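# Slide the paper roll onto the wooden holder's post

## Task

Get the paper roll over the post of the wooden holder so that it sits down on the holder's base, then release it so that no gripper is touching the roll.

## Robot and tools

Robot: two arms, left_arm and right_arm, each with a parallel two-finger gripper and a wrist camera. The fingers extend along the gripper's own +z axis and close along its y axis. end_effector_position marks the spot between the finger pads, roughly 1 cm short of the tips. Now and then something may briefly pull on a held part or shove a loose object.

Frame: one scene frame for everything. The origin is at table-top height, halfway between the arms' nominal bases. +x points out over the table, +z up, and left_arm sits on the +y side. Arm names do not match left/right in the images. Reported positions and orientations can be off by a few centimetres, more at long reach. Friction and weight can leave a gripper a centimetre or more away from a commanded pose in free air, so that alone does not mean contact.

Row format (used by execute_actions and move): one flat list of 16 numbers covering both arms, even if only one moves. Order: left x, y, z, qw, qx, qy, qz, opening, then the same 8 for the right arm. x, y, z are an absolute target position in metres in the scene frame. The quaternion is an absolute orientation, w first. Opening runs from -1 (closed) to +1 (fully open, 0.094 m). To keep an arm still, resend its exact last reported pose and intended opening every call; to hold an orientation, repeat the same quaternion in every row rather than copying a drifted reading. Each control step, the controller limits the commanded pose to 100 mm and 20 degrees from the measured one.

execute_actions(actions, cameras): actions holds at most one item. An empty list is a look and returns state plus pictures. {"rows": [...], "steps": n} runs up to 15 steps of 1/30 s, one row per step, the last row repeating; at least 5 steps. It is refused (nothing sent) if any target lies more than 0.6 m from that arm's last reported position along any gripper axis. {"steps": n} without rows waits up to 300 steps counted from the last result, reply time included. The result is captured 5 steps before the action finishes; those steps run afterward. cameras: list of names, ["all"], or [] for none.

move(target, speed, blend, blocking, cameras): target is one 16-number row or a list of up to 15 rows (absolute poses, no 0.6 m rule). Grippers travel in straight lines and all finish together; minimum 0.5 s, cut off at 10 s. speed is metres per second, 0.002 to 0.5, default 0.25 (rotation up to twice that in rad/s), one value or one per target. blend, in metres, rounds corners at intermediate targets; 0 stops at each. Openings of the first target are sent at once; a later target's openings are applied after everything stops there. There is no obstacle avoidance, and grippers lag and overshoot more at high speed or near full arm extension. Keep paths away from an arm's own base. The result adds a move: line with the ending (done, off_target, moving, held, fault) and limits (paced = pose clipped, held = steps withheld). done means within 10 mm and 2 degrees; neither done nor off_target tells you about contact. blocking=false returns about 0.5 s after start.

wait(seconds 0 to 10, cameras): lets time pass; ends early when a running move finishes. stop(cameras): brakes a running move; fingers keep going. zoom_image(camera, region): camera is cam_high, cam_left_wrist or cam_right_wrist; region [x0, y0, x1, y1] in pixels from top-left, at most 504 by 504. finished_scene(scene): the current scene's number; ends it for good and reports success.

Results: per arm, end_effector_position, end_effector_quat_wxyz, Hand target (pose the controller currently drives toward), grip_measured (opening on the command scale), Joint positions (last value is the opening in metres), Joint velocities (marked within noise when still), and joint torques (include the arm's own weight; the first three wrap at plus or minus 28 N m). Time used shows elapsed time.

Gripping: empty grip_measured reads up to about 1.6 mm wide. Full force starts roughly 0.05 below the reading at first touch, 0.11 or more for round parts such as the roll; close slowly. To release, command an opening well above grip_measured.

Cameras: all 672x504. cam_high is fixed overhead; the wrist cameras follow their arms and can lag during motion. Calibration (K, distortion, T_world_to_cam) is provided per camera and may be slightly off.

Joint ranges (rad): waist -2.618 to 3.054, shoulder 0 to 3.142, elbow 0 to 3.142 (straight at 2.901), wrist pitch and yaw -1.571 to 1.571, wrist roll -2.094 to 2.094.

Avoid: dropping the roll, opening on a moving part, fast impacts, pressing far past contact, and the grippers or wrist cameras hitting each other (the clearance check does not cover that). Anything ending up off the table fails the task. Holding loads, outstretched arms or pushing at unreachable poses heats motors: MOTOR HOT appears at 75 °C; at 90 °C the arm folds and goes idle; at 100 °C it goes limp.

Each tool is called after "Call:" in YAML: its name, and indented under it one key for each argument.

## Session

Call:
execute_actions:
  actions: []
  cameras: ["all"]

Scene clock: 0.00 s of 4400.00 s.
left_arm: end_effector_position=(+0.3629, +0.4204, +0.1333) grip_measured=+1.000 end_effector_quat_wxyz=(+0.532, -0.221, +0.816, +0.055) | right_arm: end_effector_position=(+0.4447, -0.1811, +0.1836) grip_measured=+1.000 end_effector_quat_wxyz=(+0.228, -0.321, +0.854, +0.341)
Joint positions: left_arm=[0.482 1.157 0.419 0.293 0.121 -0.104 0.094] | right_arm=[0.031 2.183 2.08 -1.173 -0.805 -0.549 0.094]
Joint velocities: within noise
Joint torques (N m): no reading
Motor temperatures (°C): left_arm=[23 24 21 24 22 21 23] | right_arm=[23 23 23 22 22 23 24]
Heat: left arm: 24 °C; right arm: 24 °C.
Hand target: left_arm +0.3638, +0.4208, +0.1376; +0.536, -0.219, +0.813, +0.056 | right_arm +0.4442, -0.1793, +0.1925; +0.237, -0.325, +0.848, +0.345

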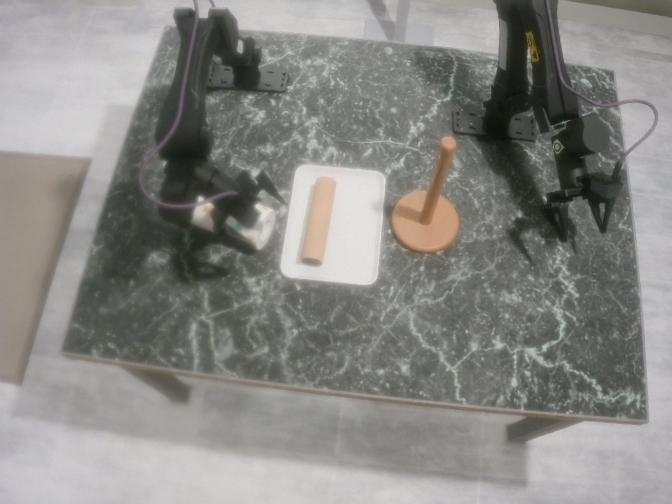

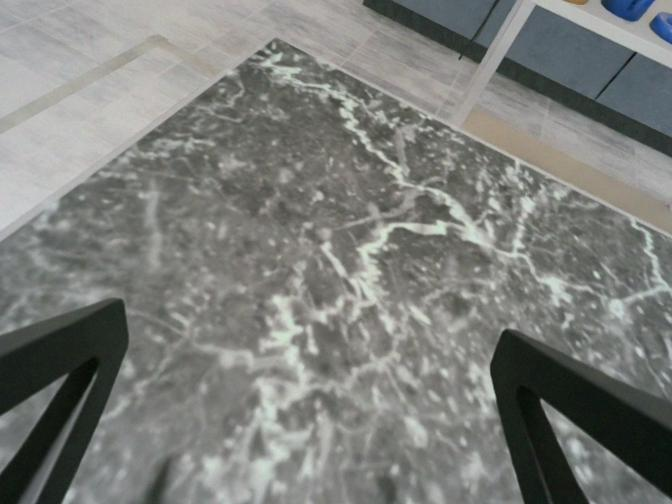

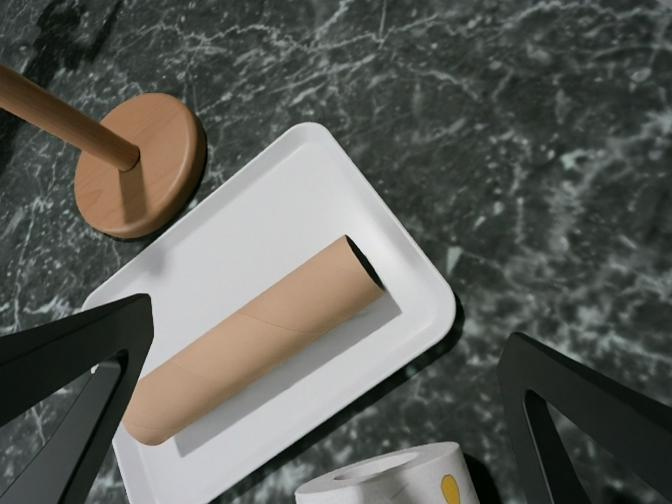

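Call:
zoom_image:
  camera: "cam_high"
  region: [140, 130, 480, 300]

Scaled by 1.482 from the camera's 672x504 image, which has a finer 960x720 frame.

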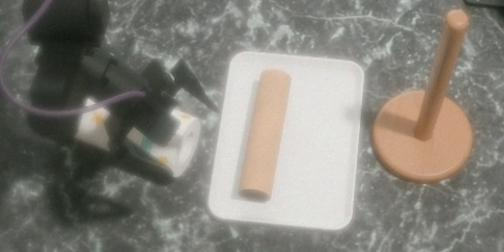

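Call:
move:
  target: [0.3638,0.4208,0.1376,0.536,-0.219,0.813,0.056,1,0.39,-0.255,0.21,0,-0.636,0.772,0,1]
  speed: 0.45

Scene clock: 3.47 s of 4400.00 s.
left_arm: end_effector_position=(+0.3629, +0.4204, +0.1333) grip_measured=+1.000 end_effector_quat_wxyz=(+0.532, -0.221, +0.816, +0.055) | right_arm: end_effector_position=(+0.3994, -0.2547, +0.1968) grip_measured=+1.000 end_effector_quat_wxyz=(+0.075, -0.628, +0.774, -0.036)
Joint positions: left_arm=[0.482 1.157 0.419 0.293 0.121 -0.104 0.094] | right_arm=[0.158 2.132 2.299 -1.571 -0.01 -1.192 0.094]
Joint velocities: within noise
Joint torques (N m): left_arm=[-0.03 -4.12 7.76 2.05 0.02 0.01] | right_arm=[0.58 -16.8 4.51 0.4 0.05 -0.02]
Motor temperatures (°C): left_arm=[23 24 21 25 22 21 23] | right_arm=[23 25 23 23 22 23 24]
Heat: left arm: 25 °C; right arm: 25 °C.
Hand target: left_arm +0.3638, +0.4208, +0.1376; +0.536, -0.219, +0.813, +0.056 | right_arm +0.3903, -0.2551, +0.2091; +0.079, -0.633, +0.769, -0.043
Off the commanded pose: left_arm 0.004 m, 1 deg | right_arm 0.016 m, 10 deg.
joint sent to its limit (right arm) — joint 4 (wrist pitch), lower limit.
Kept back: nothing.
move: off_target (right_arm)
camera_calibration:
cam_right_wrist: T_world_to_cam=[[0.987432, -0.0861336, 0.132513, -0.443263], [-0.135278, -0.894155, 0.426833, -0.233971], [0.0817225, -0.439394, -0.894569, 0.135358], [0, 0, 0, 1]] pos_world=[0.394979, -0.187911, 0.279692]

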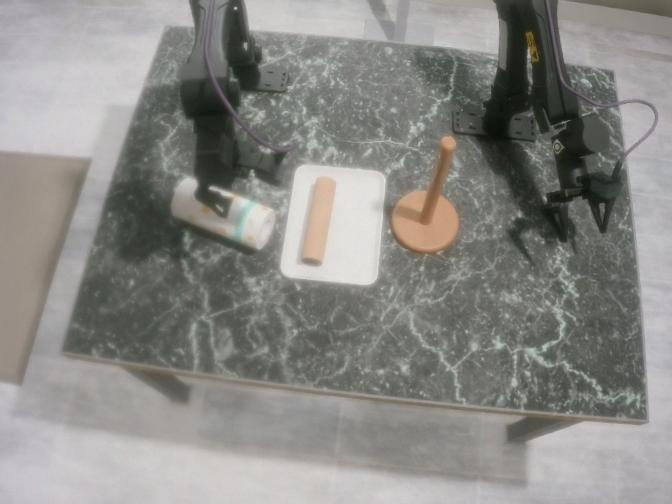

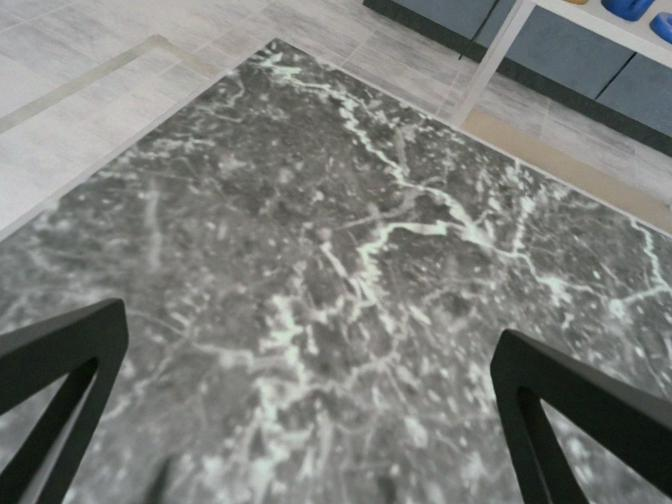

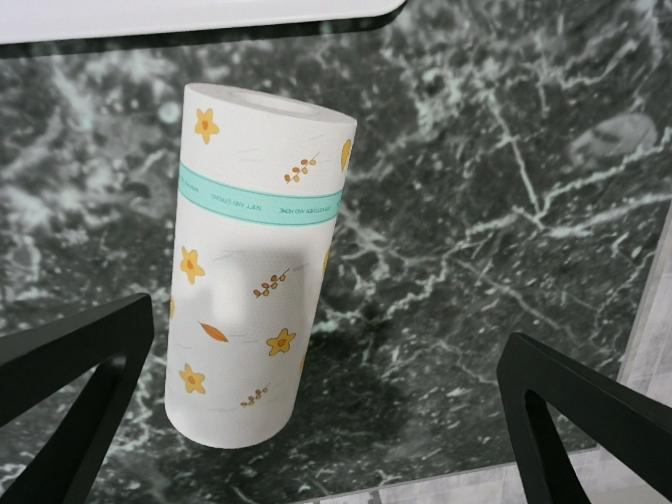

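Call:
zoom_image:
  camera: "cam_high"
  region: [150, 150, 290, 270]

Call:
zoom_image:
  camera: "cam_right_wrist"
  region: [120, 60, 400, 460]

Scaled by 3.600 from the camera's 672x504 image, which has a finer 960x720 frame.

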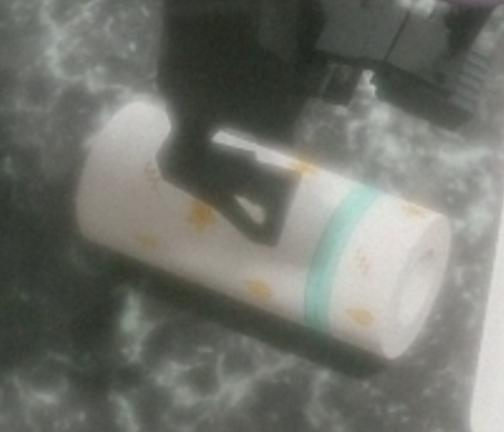

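Scaled by 1.260 from the camera's 672x504 image, which has a finer 960x720 frame.

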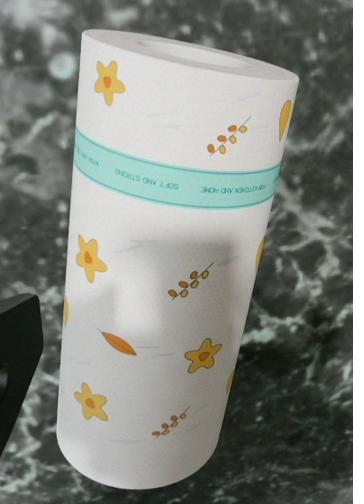

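Call:
move:
  target: [0.3638,0.4208,0.1376,0.536,-0.219,0.813,0.056,1,0.366,-0.288,0.135,0,-0.602,0.799,0,1]
  speed: 0.3
  cameras: ["cam_right_wrist"]

Scene clock: 5.83 s of 4400.00 s.
left_arm: end_effector_position=(+0.3629, +0.4204, +0.1333) grip_measured=+1.000 end_effector_quat_wxyz=(+0.532, -0.221, +0.816, +0.055) | right_arm: end_effector_position=(+0.3676, -0.2876, +0.1241) grip_measured=+1.000 end_effector_quat_wxyz=(-0.014, -0.604, +0.797, +0.009)
Joint positions: left_arm=[0.482 1.157 0.419 0.293 0.121 -0.104 0.094] | right_arm=[0.094 2.105 1.971 -1.47 -0.002 -1.19 0.094]
Joint velocities: within noise
Joint torques (N m): left_arm=[0.02 -4.22 7.8 2.04 0.03 -0.02] | right_arm=[0.01 -16.43 4.75 0.23 0 0.08]
Motor temperatures (°C): left_arm=[23 24 22 26 22 21 23] | right_arm=[23 26 23 23 22 23 24]
Heat: left arm: 26 °C; right arm: 26 °C.
Hand target: left_arm +0.3638, +0.4208, +0.1376; +0.536, -0.219, +0.813, +0.056 | right_arm +0.3660, -0.2880, +0.1348; +0.000, -0.602, +0.799, +0.000
Off the commanded pose: left_arm 0.004 m, 1 deg | right_arm 0.011 m, 2 deg.
Kept back: nothing.
move: off_target (right_arm)
camera_calibration:
cam_right_wrist: T_world_to_cam=[[0.986867, -0.150872, -0.0577165, -0.39981], [-0.104863, -0.870129, 0.481539, -0.247688], [-0.122872, -0.469163, -0.874522, 0.122661], [0, 0, 0, 1]] pos_world=[0.383657, -0.218292, 0.203466]
Images, in order (width x height): cam_right_wrist 672x504.

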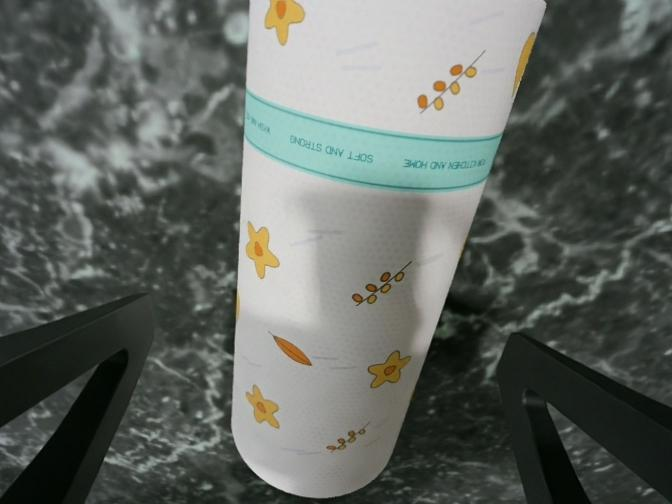

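Call:
move:
  target: [0.3638,0.4208,0.1376,0.536,-0.219,0.813,0.056,1,0.3695,-0.288,0.062,0.012,-0.597,0.802,-0.009,1]
  speed: 0.12
  cameras: ["cam_right_wrist","cam_high"]

Scene clock: 7.73 s of 4400.00 s.
left_arm: end_effector_position=(+0.3629, +0.4204, +0.1333) grip_measured=+1.000 end_effector_quat_wxyz=(+0.532, -0.221, +0.816, +0.055) | right_arm: end_effector_position=(+0.3698, -0.2878, +0.0506) grip_measured=+1.000 end_effector_quat_wxyz=(-0.002, -0.599, +0.801, +0.001)
Joint positions: left_arm=[0.482 1.157 0.419 0.293 0.121 -0.104 0.094] | right_arm=[0.094 2.097 1.665 -1.143 0.001 -1.178 0.094]
Joint velocities: within noise
Joint torques (N m): left_arm=[0.02 -4.18 7.79 2.05 0.04 -0.01] | right_arm=[0.09 -16.55 4.71 0.29 0.04 0.1]
Motor temperatures (°C): left_arm=[23 24 22 26 22 21 23] | right_arm=[23 26 23 23 22 23 24]
Heat: left arm: 26 °C; right arm: 26 °C.
Hand target: left_arm +0.3638, +0.4208, +0.1376; +0.536, -0.219, +0.813, +0.056 | right_arm +0.3694, -0.2880, +0.0617; +0.012, -0.597, +0.802, -0.009
Off the commanded pose: left_arm 0.004 m, 1 deg | right_arm 0.011 m, 2 deg.
Kept back: nothing.
move: off_target (right_arm)
camera_calibration:
cam_right_wrist: T_world_to_cam=[[0.986307, -0.162477, -0.0282793, -0.410932], [-0.129438, -0.868897, 0.47777, -0.202636], [-0.102199, -0.467567, -0.87803, 0.0515497], [0, 0, 0, 1]] pos_world=[0.384344, -0.218734, 0.130455]
Images, in order (width x height): cam_high 672x504, cam_right_wrist 672x504.

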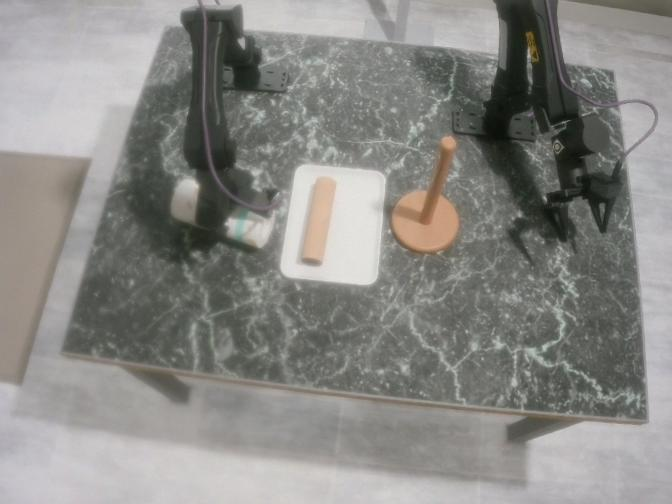

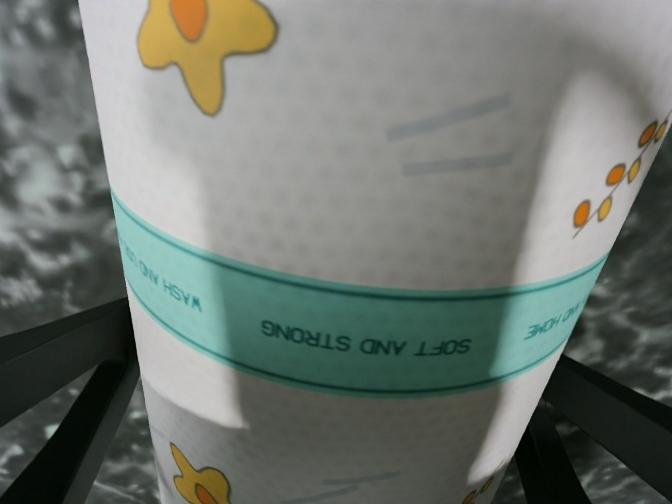

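Call:
move:
  target:
    - [0.3638,0.4208,0.1376,0.536,-0.219,0.813,0.056,1,0.3695,-0.288,0.062,0.012,-0.597,0.802,-0.009,0.55]
    - [0.3638,0.4208,0.1376,0.536,-0.219,0.813,0.056,1,0.367,-0.28,0.13,0.012,-0.597,0.802,-0.009,0.55]
    - [0.3638,0.4208,0.1376,0.536,-0.219,0.813,0.056,1,0.322,0.07,0.482,0.636,-0.310,0.636,0.310,0.55]
  speed: [0.3,0.3,0.4]
  blend: [0,0.04,0]

Scene clock: 12.10 s of 4400.00 s.
left_arm: end_effector_position=(+0.3629, +0.4204, +0.1333) grip_measured=+1.000 end_effector_quat_wxyz=(+0.532, -0.221, +0.816, +0.055) | right_arm: end_effector_position=(+0.3180, +0.0672, +0.4725) grip_measured=+0.648 end_effector_quat_wxyz=(+0.624, -0.320, +0.644, +0.307)
Joint positions: left_arm=[0.482 1.157 0.419 0.293 0.121 -0.104 0.094] | right_arm=[0.811 1.675 1.842 -0.201 -0.094 -0.007 0.077]
Joint velocities: within noise
Joint torques (N m): left_arm=[0.03 -4.16 7.8 2.06 0.03 -0.03] | right_arm=[0.18 -7.9 9.52 2.26 0.11 0.09]
Motor temperatures (°C): left_arm=[23 24 22 27 22 21 23] | right_arm=[23 26 23 23 22 23 24]
Heat: left arm: 27 °C; right arm: 26 °C.
Hand target: left_arm +0.3638, +0.4208, +0.1376; +0.536, -0.219, +0.813, +0.056 | right_arm +0.3217, +0.0696, +0.4816; +0.635, -0.310, +0.636, +0.310
Off the commanded pose: left_arm 0.004 m, 1 deg | right_arm 0.011 m, 2 deg.
Kept back: nothing.
move: off_target (right_arm); blend cut to 0.0344 m at target 2
camera_calibration:
cam_right_wrist: T_world_to_cam=[[0.805665, -0.579142, 0.12449, -0.276933], [-0.210281, -0.476078, -0.853892, 0.526144], [0.553792, 0.661774, -0.505342, 0.122086], [0, 0, 0, 1]] pos_world=[0.266143, 0.00930863, 0.545441]

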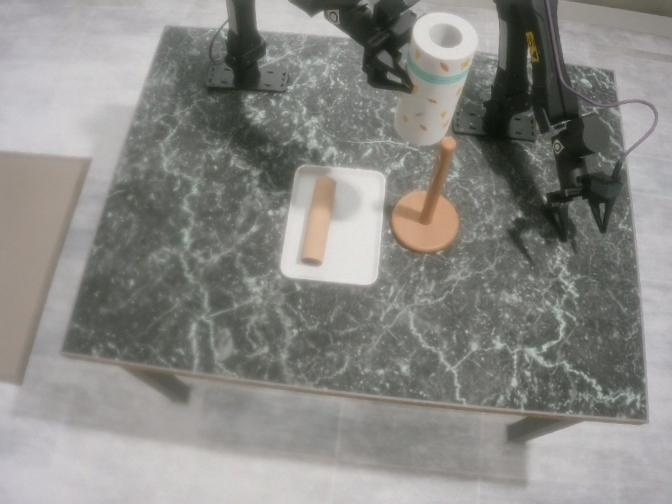

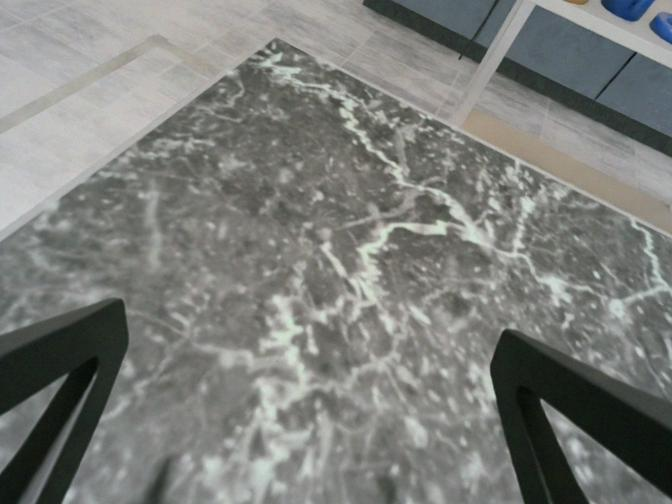

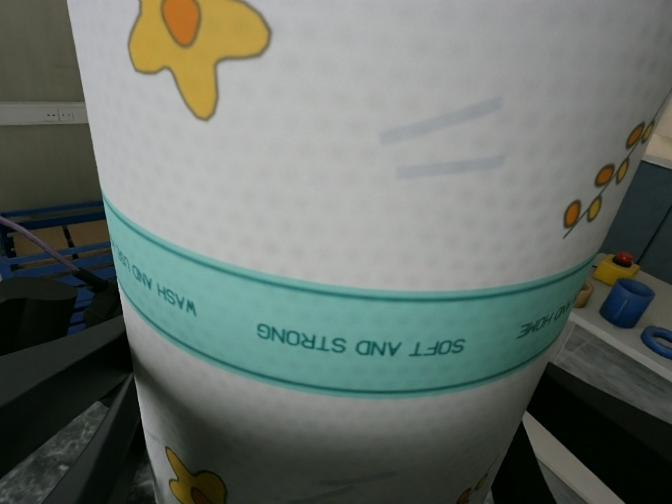

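Call:
zoom_image:
  camera: "cam_high"
  region: [360, 0, 520, 160]

Call:
zoom_image:
  camera: "cam_high"
  region: [360, 120, 500, 260]

Scaled by 3.150 from the camera's 672x504 image, which has a finer 960x720 frame.

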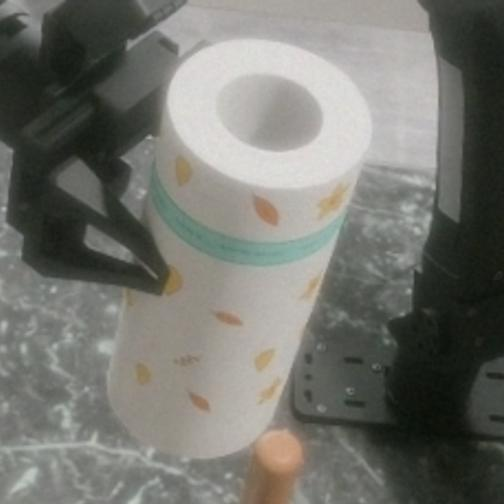

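Scaled by 3.600 from the camera's 672x504 image, which has a finer 960x720 frame.

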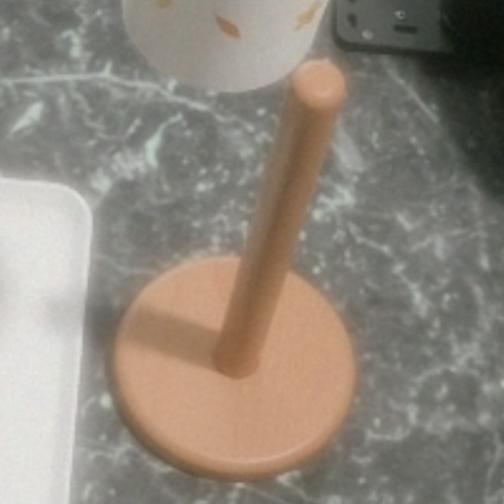

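Call:
move:
  target: [0.3638,0.4208,0.1376,0.536,-0.219,0.813,0.056,1,0.310,0.118,0.462,0.648,-0.300,0.628,0.313,0.55]
  speed: 0.2
  cameras: ["cam_high"]

Call:
zoom_image:
  camera: "cam_high"
  region: [380, 20, 540, 180]

Scene clock: 14.27 s of 4400.00 s.
left_arm: end_effector_position=(+0.3629, +0.4204, +0.1333) grip_measured=+1.000 end_effector_quat_wxyz=(+0.532, -0.221, +0.816, +0.055) | right_arm: end_effector_position=(+0.3051, +0.1154, +0.4636) grip_measured=+0.648 end_effector_quat_wxyz=(+0.642, -0.308, +0.628, +0.313)
Joint positions: left_arm=[0.482 1.157 0.419 0.293 0.121 -0.104 0.094] | right_arm=[0.927 1.757 1.842 -0.064 0.031 -0.004 0.077]
Joint velocities: within noise
Joint torques (N m): left_arm=[-0.03 -4.15 7.82 2.06 0.03 0] | right_arm=[-0.03 -9.21 7.35 2.26 0.14 0.11]
Motor temperatures (°C): left_arm=[23 24 22 27 22 21 23] | right_arm=[23 26 23 24 22 23 24]
Heat: left arm: 27 °C; right arm: 26 °C.
Hand target: left_arm +0.3638, +0.4208, +0.1376; +0.536, -0.219, +0.813, +0.056 | right_arm +0.3098, +0.1178, +0.4620; +0.647, -0.300, +0.627, +0.313
Off the commanded pose: left_arm 0.004 m, 1 deg | right_arm 0.006 m, 1 deg.
Kept back: nothing.
move: done
Images, in order (width x height): cam_high 672x504.

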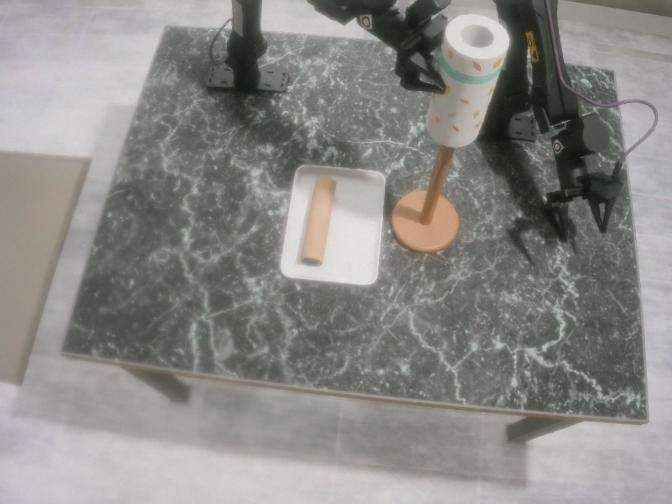

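Scaled by 3.150 from the camera's 672x504 image, which has a finer 960x720 frame.

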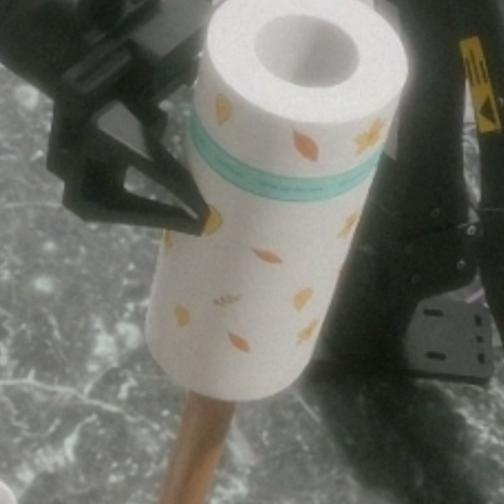

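Call:
move:
  target: [0.3638,0.4208,0.1376,0.536,-0.219,0.813,0.056,1,0.311,0.118,0.385,0.648,-0.300,0.628,0.313,0.55]
  speed: 0.12
  cameras: ["cam_high"]

Call:
zoom_image:
  camera: "cam_high"
  region: [380, 50, 540, 210]

Scene clock: 16.00 s of 4400.00 s.
left_arm: end_effector_position=(+0.3629, +0.4204, +0.1333) grip_measured=+1.000 end_effector_quat_wxyz=(+0.532, -0.221, +0.816, +0.055) | right_arm: end_effector_position=(+0.3130, +0.1258, +0.3676) grip_measured=+0.648 end_effector_quat_wxyz=(+0.631, -0.314, +0.639, +0.307)
Joint positions: left_arm=[0.482 1.157 0.419 0.293 0.121 -0.104 0.094] | right_arm=[0.927 1.757 1.49 0.253 0.032 -0.003 0.077]
Joint velocities: within noise
Joint torques (N m): left_arm=[-0.02 -4.11 7.86 2.06 0.04 -0.01] | right_arm=[-0.13 -13.61 6.95 2.26 0.11 0.08]
Motor temperatures (°C): left_arm=[23 24 22 27 22 21 23] | right_arm=[23 26 23 25 22 23 25]
Heat: left arm: 27 °C; right arm: 26 °C.
Hand target: left_arm +0.3638, +0.4208, +0.1376; +0.536, -0.219, +0.813, +0.056 | right_arm +0.3109, +0.1180, +0.3851; +0.647, -0.300, +0.627, +0.313
Off the commanded pose: left_arm 0.004 m, 1 deg | right_arm 0.019 m, 3 deg.
Kept back: nothing.
move: off_target (right_arm)
Images, in order (width x height): cam_high 672x504.

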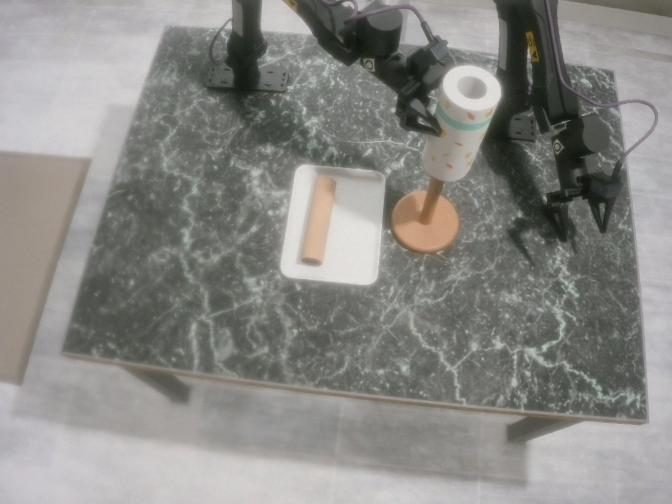

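Scaled by 3.150 from the camera's 672x504 image, which has a finer 960x720 frame.

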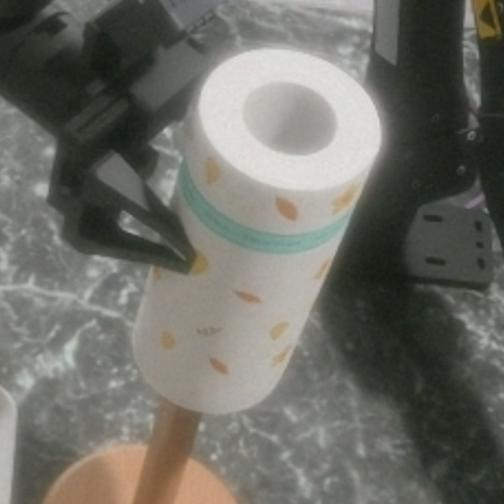

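Call:
move:
  target:
    - [0.3638,0.4208,0.1376,0.536,-0.219,0.813,0.056,1,0.305,0.107,0.375,0.652,-0.296,0.625,0.316,0.55]
    - [0.3638,0.4208,0.1376,0.536,-0.219,0.813,0.056,1,0.305,0.107,0.26,0.652,-0.296,0.625,0.316,0.55]
  speed: 0.15
  blend: 0.01
  cameras: ["cam_high"]

Call:
zoom_image:
  camera: "cam_high"
  region: [370, 90, 530, 250]

Scene clock: 17.87 s of 4400.00 s.
left_arm: end_effector_position=(+0.3629, +0.4204, +0.1333) grip_measured=+1.000 end_effector_quat_wxyz=(+0.532, -0.221, +0.816, +0.055) | right_arm: end_effector_position=(+0.3034, +0.1078, +0.2653) grip_measured=+0.648 end_effector_quat_wxyz=(+0.648, -0.300, +0.626, +0.313)
Joint positions: left_arm=[0.482 1.157 0.419 0.293 0.121 -0.104 0.094] | right_arm=[0.924 1.796 1.062 0.771 0.039 0.001 0.077]
Joint velocities: within noise
Joint torques (N m): left_arm=[-0.06 -4.12 7.82 2.05 0.05 -0.02] | right_arm=[-0.24 -9.26 5.98 2.34 0.02 0.08]
Motor temperatures (°C): left_arm=[23 24 23 27 22 21 23] | right_arm=[23 26 24 25 22 23 25]
Heat: left arm: 27 °C; right arm: 26 °C.
Hand target: left_arm +0.3638, +0.4208, +0.1376; +0.536, -0.219, +0.813, +0.056 | right_arm +0.3049, +0.1069, +0.2600; +0.651, -0.296, +0.624, +0.315
Off the commanded pose: left_arm 0.004 m, 1 deg | right_arm 0.006 m, 1 deg.
Kept back: nothing.
move: done; blend cut to 0.008 m at target 1
Images, in order (width x height): cam_high 672x504.

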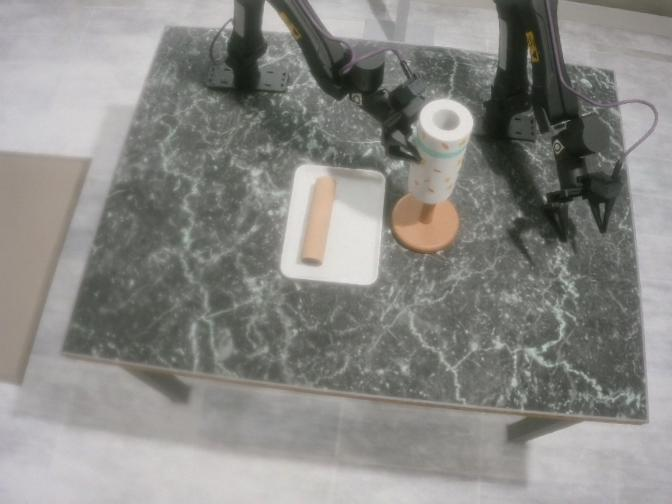

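Scaled by 3.150 from the camera's 672x504 image, which has a finer 960x720 frame.

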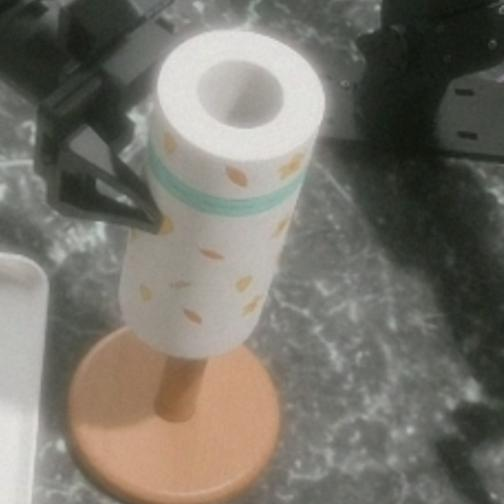

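Call:
move:
  target:
    - [0.3638,0.4208,0.1376,0.536,-0.219,0.813,0.056,1,0.314,0.117,0.25,0.648,-0.300,0.628,0.313,0.55]
    - [0.3638,0.4208,0.1376,0.536,-0.219,0.813,0.056,1,0.314,0.117,0.172,0.648,-0.300,0.628,0.313,0.55]
  speed: 0.13
  blend: 0.01
  cameras: ["cam_high"]

Call:
zoom_image:
  camera: "cam_high"
  region: [370, 110, 530, 270]

Scene clock: 19.67 s of 4400.00 s.
left_arm: end_effector_position=(+0.3629, +0.4204, +0.1333) grip_measured=+1.000 end_effector_quat_wxyz=(+0.532, -0.221, +0.816, +0.055) | right_arm: end_effector_position=(+0.3140, +0.1178, +0.1775) grip_measured=+0.648 end_effector_quat_wxyz=(+0.645, -0.301, +0.630, +0.310)
Joint positions: left_arm=[0.482 1.157 0.419 0.293 0.121 -0.104 0.094] | right_arm=[0.919 2.047 1 1.073 0.039 0.002 0.077]
Joint velocities: within noise
Joint torques (N m): left_arm=[-0.02 -4.16 7.77 2.05 0.03 -0.01] | right_arm=[-0.23 -10.26 5.34 2.32 -0.07 0.04]
Motor temperatures (°C): left_arm=[23 24 23 27 22 21 23] | right_arm=[23 26 24 26 22 23 25]
Heat: left arm: 27 °C; right arm: 26 °C.
Hand target: left_arm +0.3638, +0.4208, +0.1376; +0.536, -0.219, +0.813, +0.056 | right_arm +0.3140, +0.1169, +0.1719; +0.647, -0.300, +0.628, +0.312
Off the commanded pose: left_arm 0.004 m, 1 deg | right_arm 0.006 m, 0 deg.
Kept back: nothing.
move: done; blend cut to 0.0084 m at target 1
Images, in order (width x height): cam_high 672x504.

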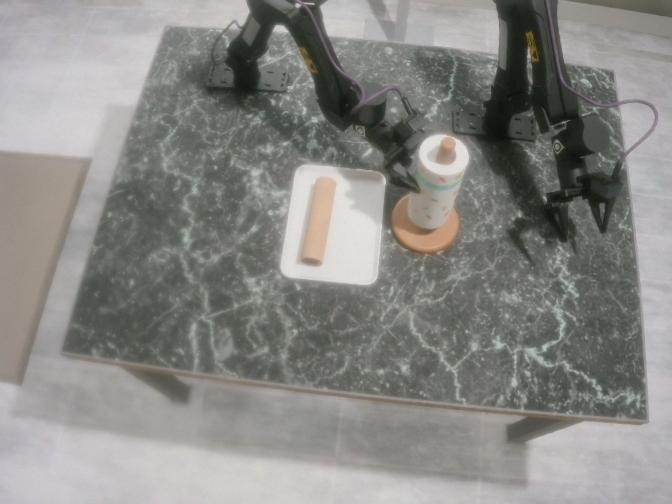

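Scaled by 3.150 from the camera's 672x504 image, which has a finer 960x720 frame.

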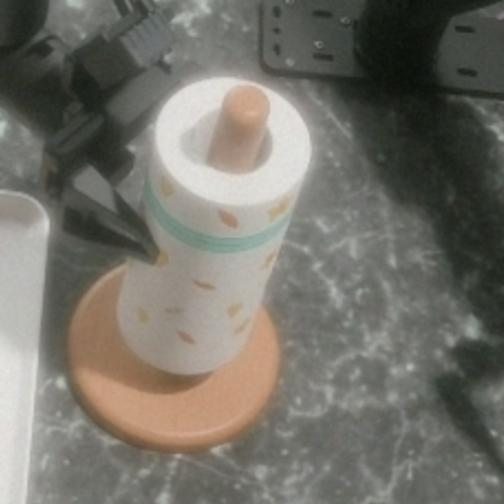

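Call:
move:
  target: [0.3638,0.4208,0.1376,0.536,-0.219,0.813,0.056,1,0.316,0.118,0.132,0.649,-0.298,0.627,0.313,0.55]
  speed: 0.08
  cameras: ["cam_high"]

Call:
zoom_image:
  camera: "cam_high"
  region: [370, 110, 530, 270]

Scene clock: 20.90 s of 4400.00 s.
left_arm: end_effector_position=(+0.3629, +0.4204, +0.1333) grip_measured=+1.000 end_effector_quat_wxyz=(+0.532, -0.221, +0.816, +0.055) | right_arm: end_effector_position=(+0.3164, +0.1211, +0.1464) grip_measured=+0.648 end_effector_quat_wxyz=(+0.653, -0.296, +0.622, +0.314)
Joint positions: left_arm=[0.482 1.157 0.419 0.293 0.121 -0.104 0.094] | right_arm=[0.919 2.172 1 1.223 0.039 0.002 0.077]
Joint velocities: within noise
Joint torques (N m): left_arm=[-0.02 -4.15 7.72 2.05 0.03 0] | right_arm=[-0.34 -10.06 4.22 2.23 -0.05 0.06]
Motor temperatures (°C): left_arm=[23 24 23 27 22 21 23] | right_arm=[23 26 24 26 22 23 25]
Heat: left arm: 27 °C; right arm: 26 °C.
Hand target: left_arm +0.3638, +0.4208, +0.1376; +0.536, -0.219, +0.813, +0.056 | right_arm +0.3160, +0.1178, +0.1320; +0.648, -0.298, +0.627, +0.313
Off the commanded pose: left_arm 0.004 m, 1 deg | right_arm 0.015 m, 1 deg.
Kept back: nothing.
move: off_target (right_arm)
Images, in order (width x height): cam_high 672x504.

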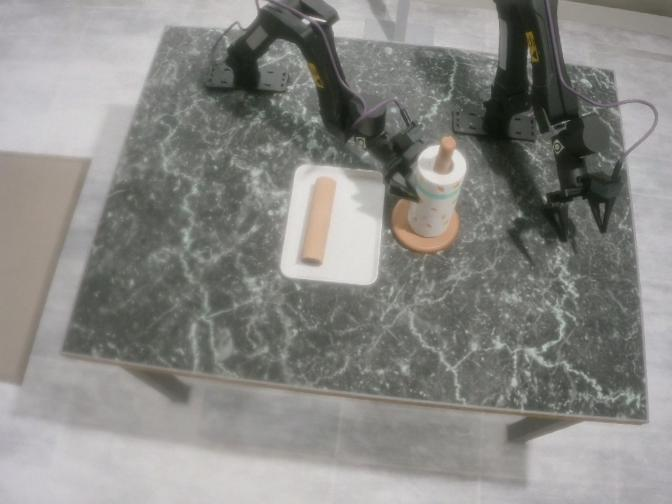

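Scaled by 3.150 from the camera's 672x504 image, which has a finer 960x720 frame.

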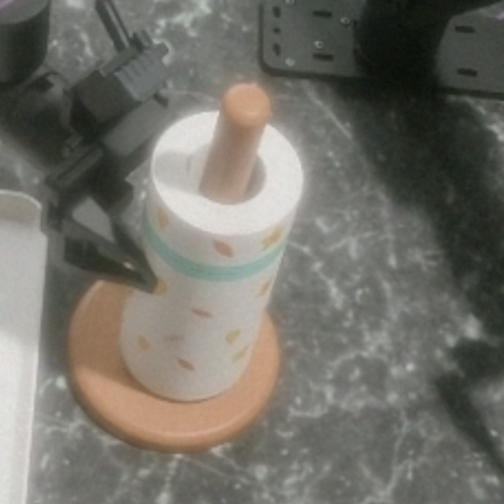

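Call:
move:
  target:
    - [0.3638,0.4208,0.1376,0.536,-0.219,0.813,0.056,1,0.316,0.120,0.142,0.649,-0.298,0.627,0.313,1]
    - [0.3638,0.4208,0.1376,0.536,-0.219,0.813,0.056,1,0.240,0.025,0.147,0.649,-0.298,0.627,0.313,1]
  speed: 0.2
  cameras: ["cam_high"]

Scene clock: 22.93 s of 4400.00 s.
left_arm: end_effector_position=(+0.3629, +0.4204, +0.1333) grip_measured=+1.000 end_effector_quat_wxyz=(+0.532, -0.221, +0.816, +0.055) | right_arm: end_effector_position=(+0.2438, +0.0279, +0.1342) grip_measured=+0.998 end_effector_quat_wxyz=(+0.639, -0.305, +0.635, +0.308)
Joint positions: left_arm=[0.482 1.157 0.419 0.293 0.121 -0.104 0.094] | right_arm=[0.926 1.913 0.478 1.441 0.042 0.002 0.094]
Joint velocities: within noise
Joint torques (N m): left_arm=[0.06 -4.22 7.82 2.05 0.03 -0.04] | right_arm=[0.59 -11.92 2.92 2.04 0.14 0.05]
Motor temperatures (°C): left_arm=[23 24 23 28 22 21 23] | right_arm=[23 27 23 26 22 23 25]
Heat: left arm: 28 °C; right arm: 27 °C.
Hand target: left_arm +0.3638, +0.4208, +0.1376; +0.536, -0.219, +0.813, +0.056 | right_arm +0.2402, +0.0251, +0.1467; +0.649, -0.298, +0.627, +0.313
Off the commanded pose: left_arm 0.004 m, 1 deg | right_arm 0.014 m, 2 deg.
Kept back: nothing.
move: off_target (right_arm)
Images, in order (width x height): cam_high 672x504.

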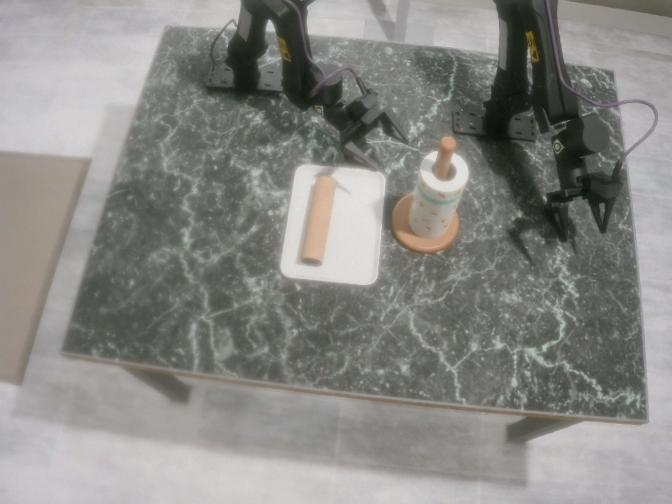

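Rests on the base, clear.

Call:
finished_scene:
  scene: 1

The scene is finished: the task was done.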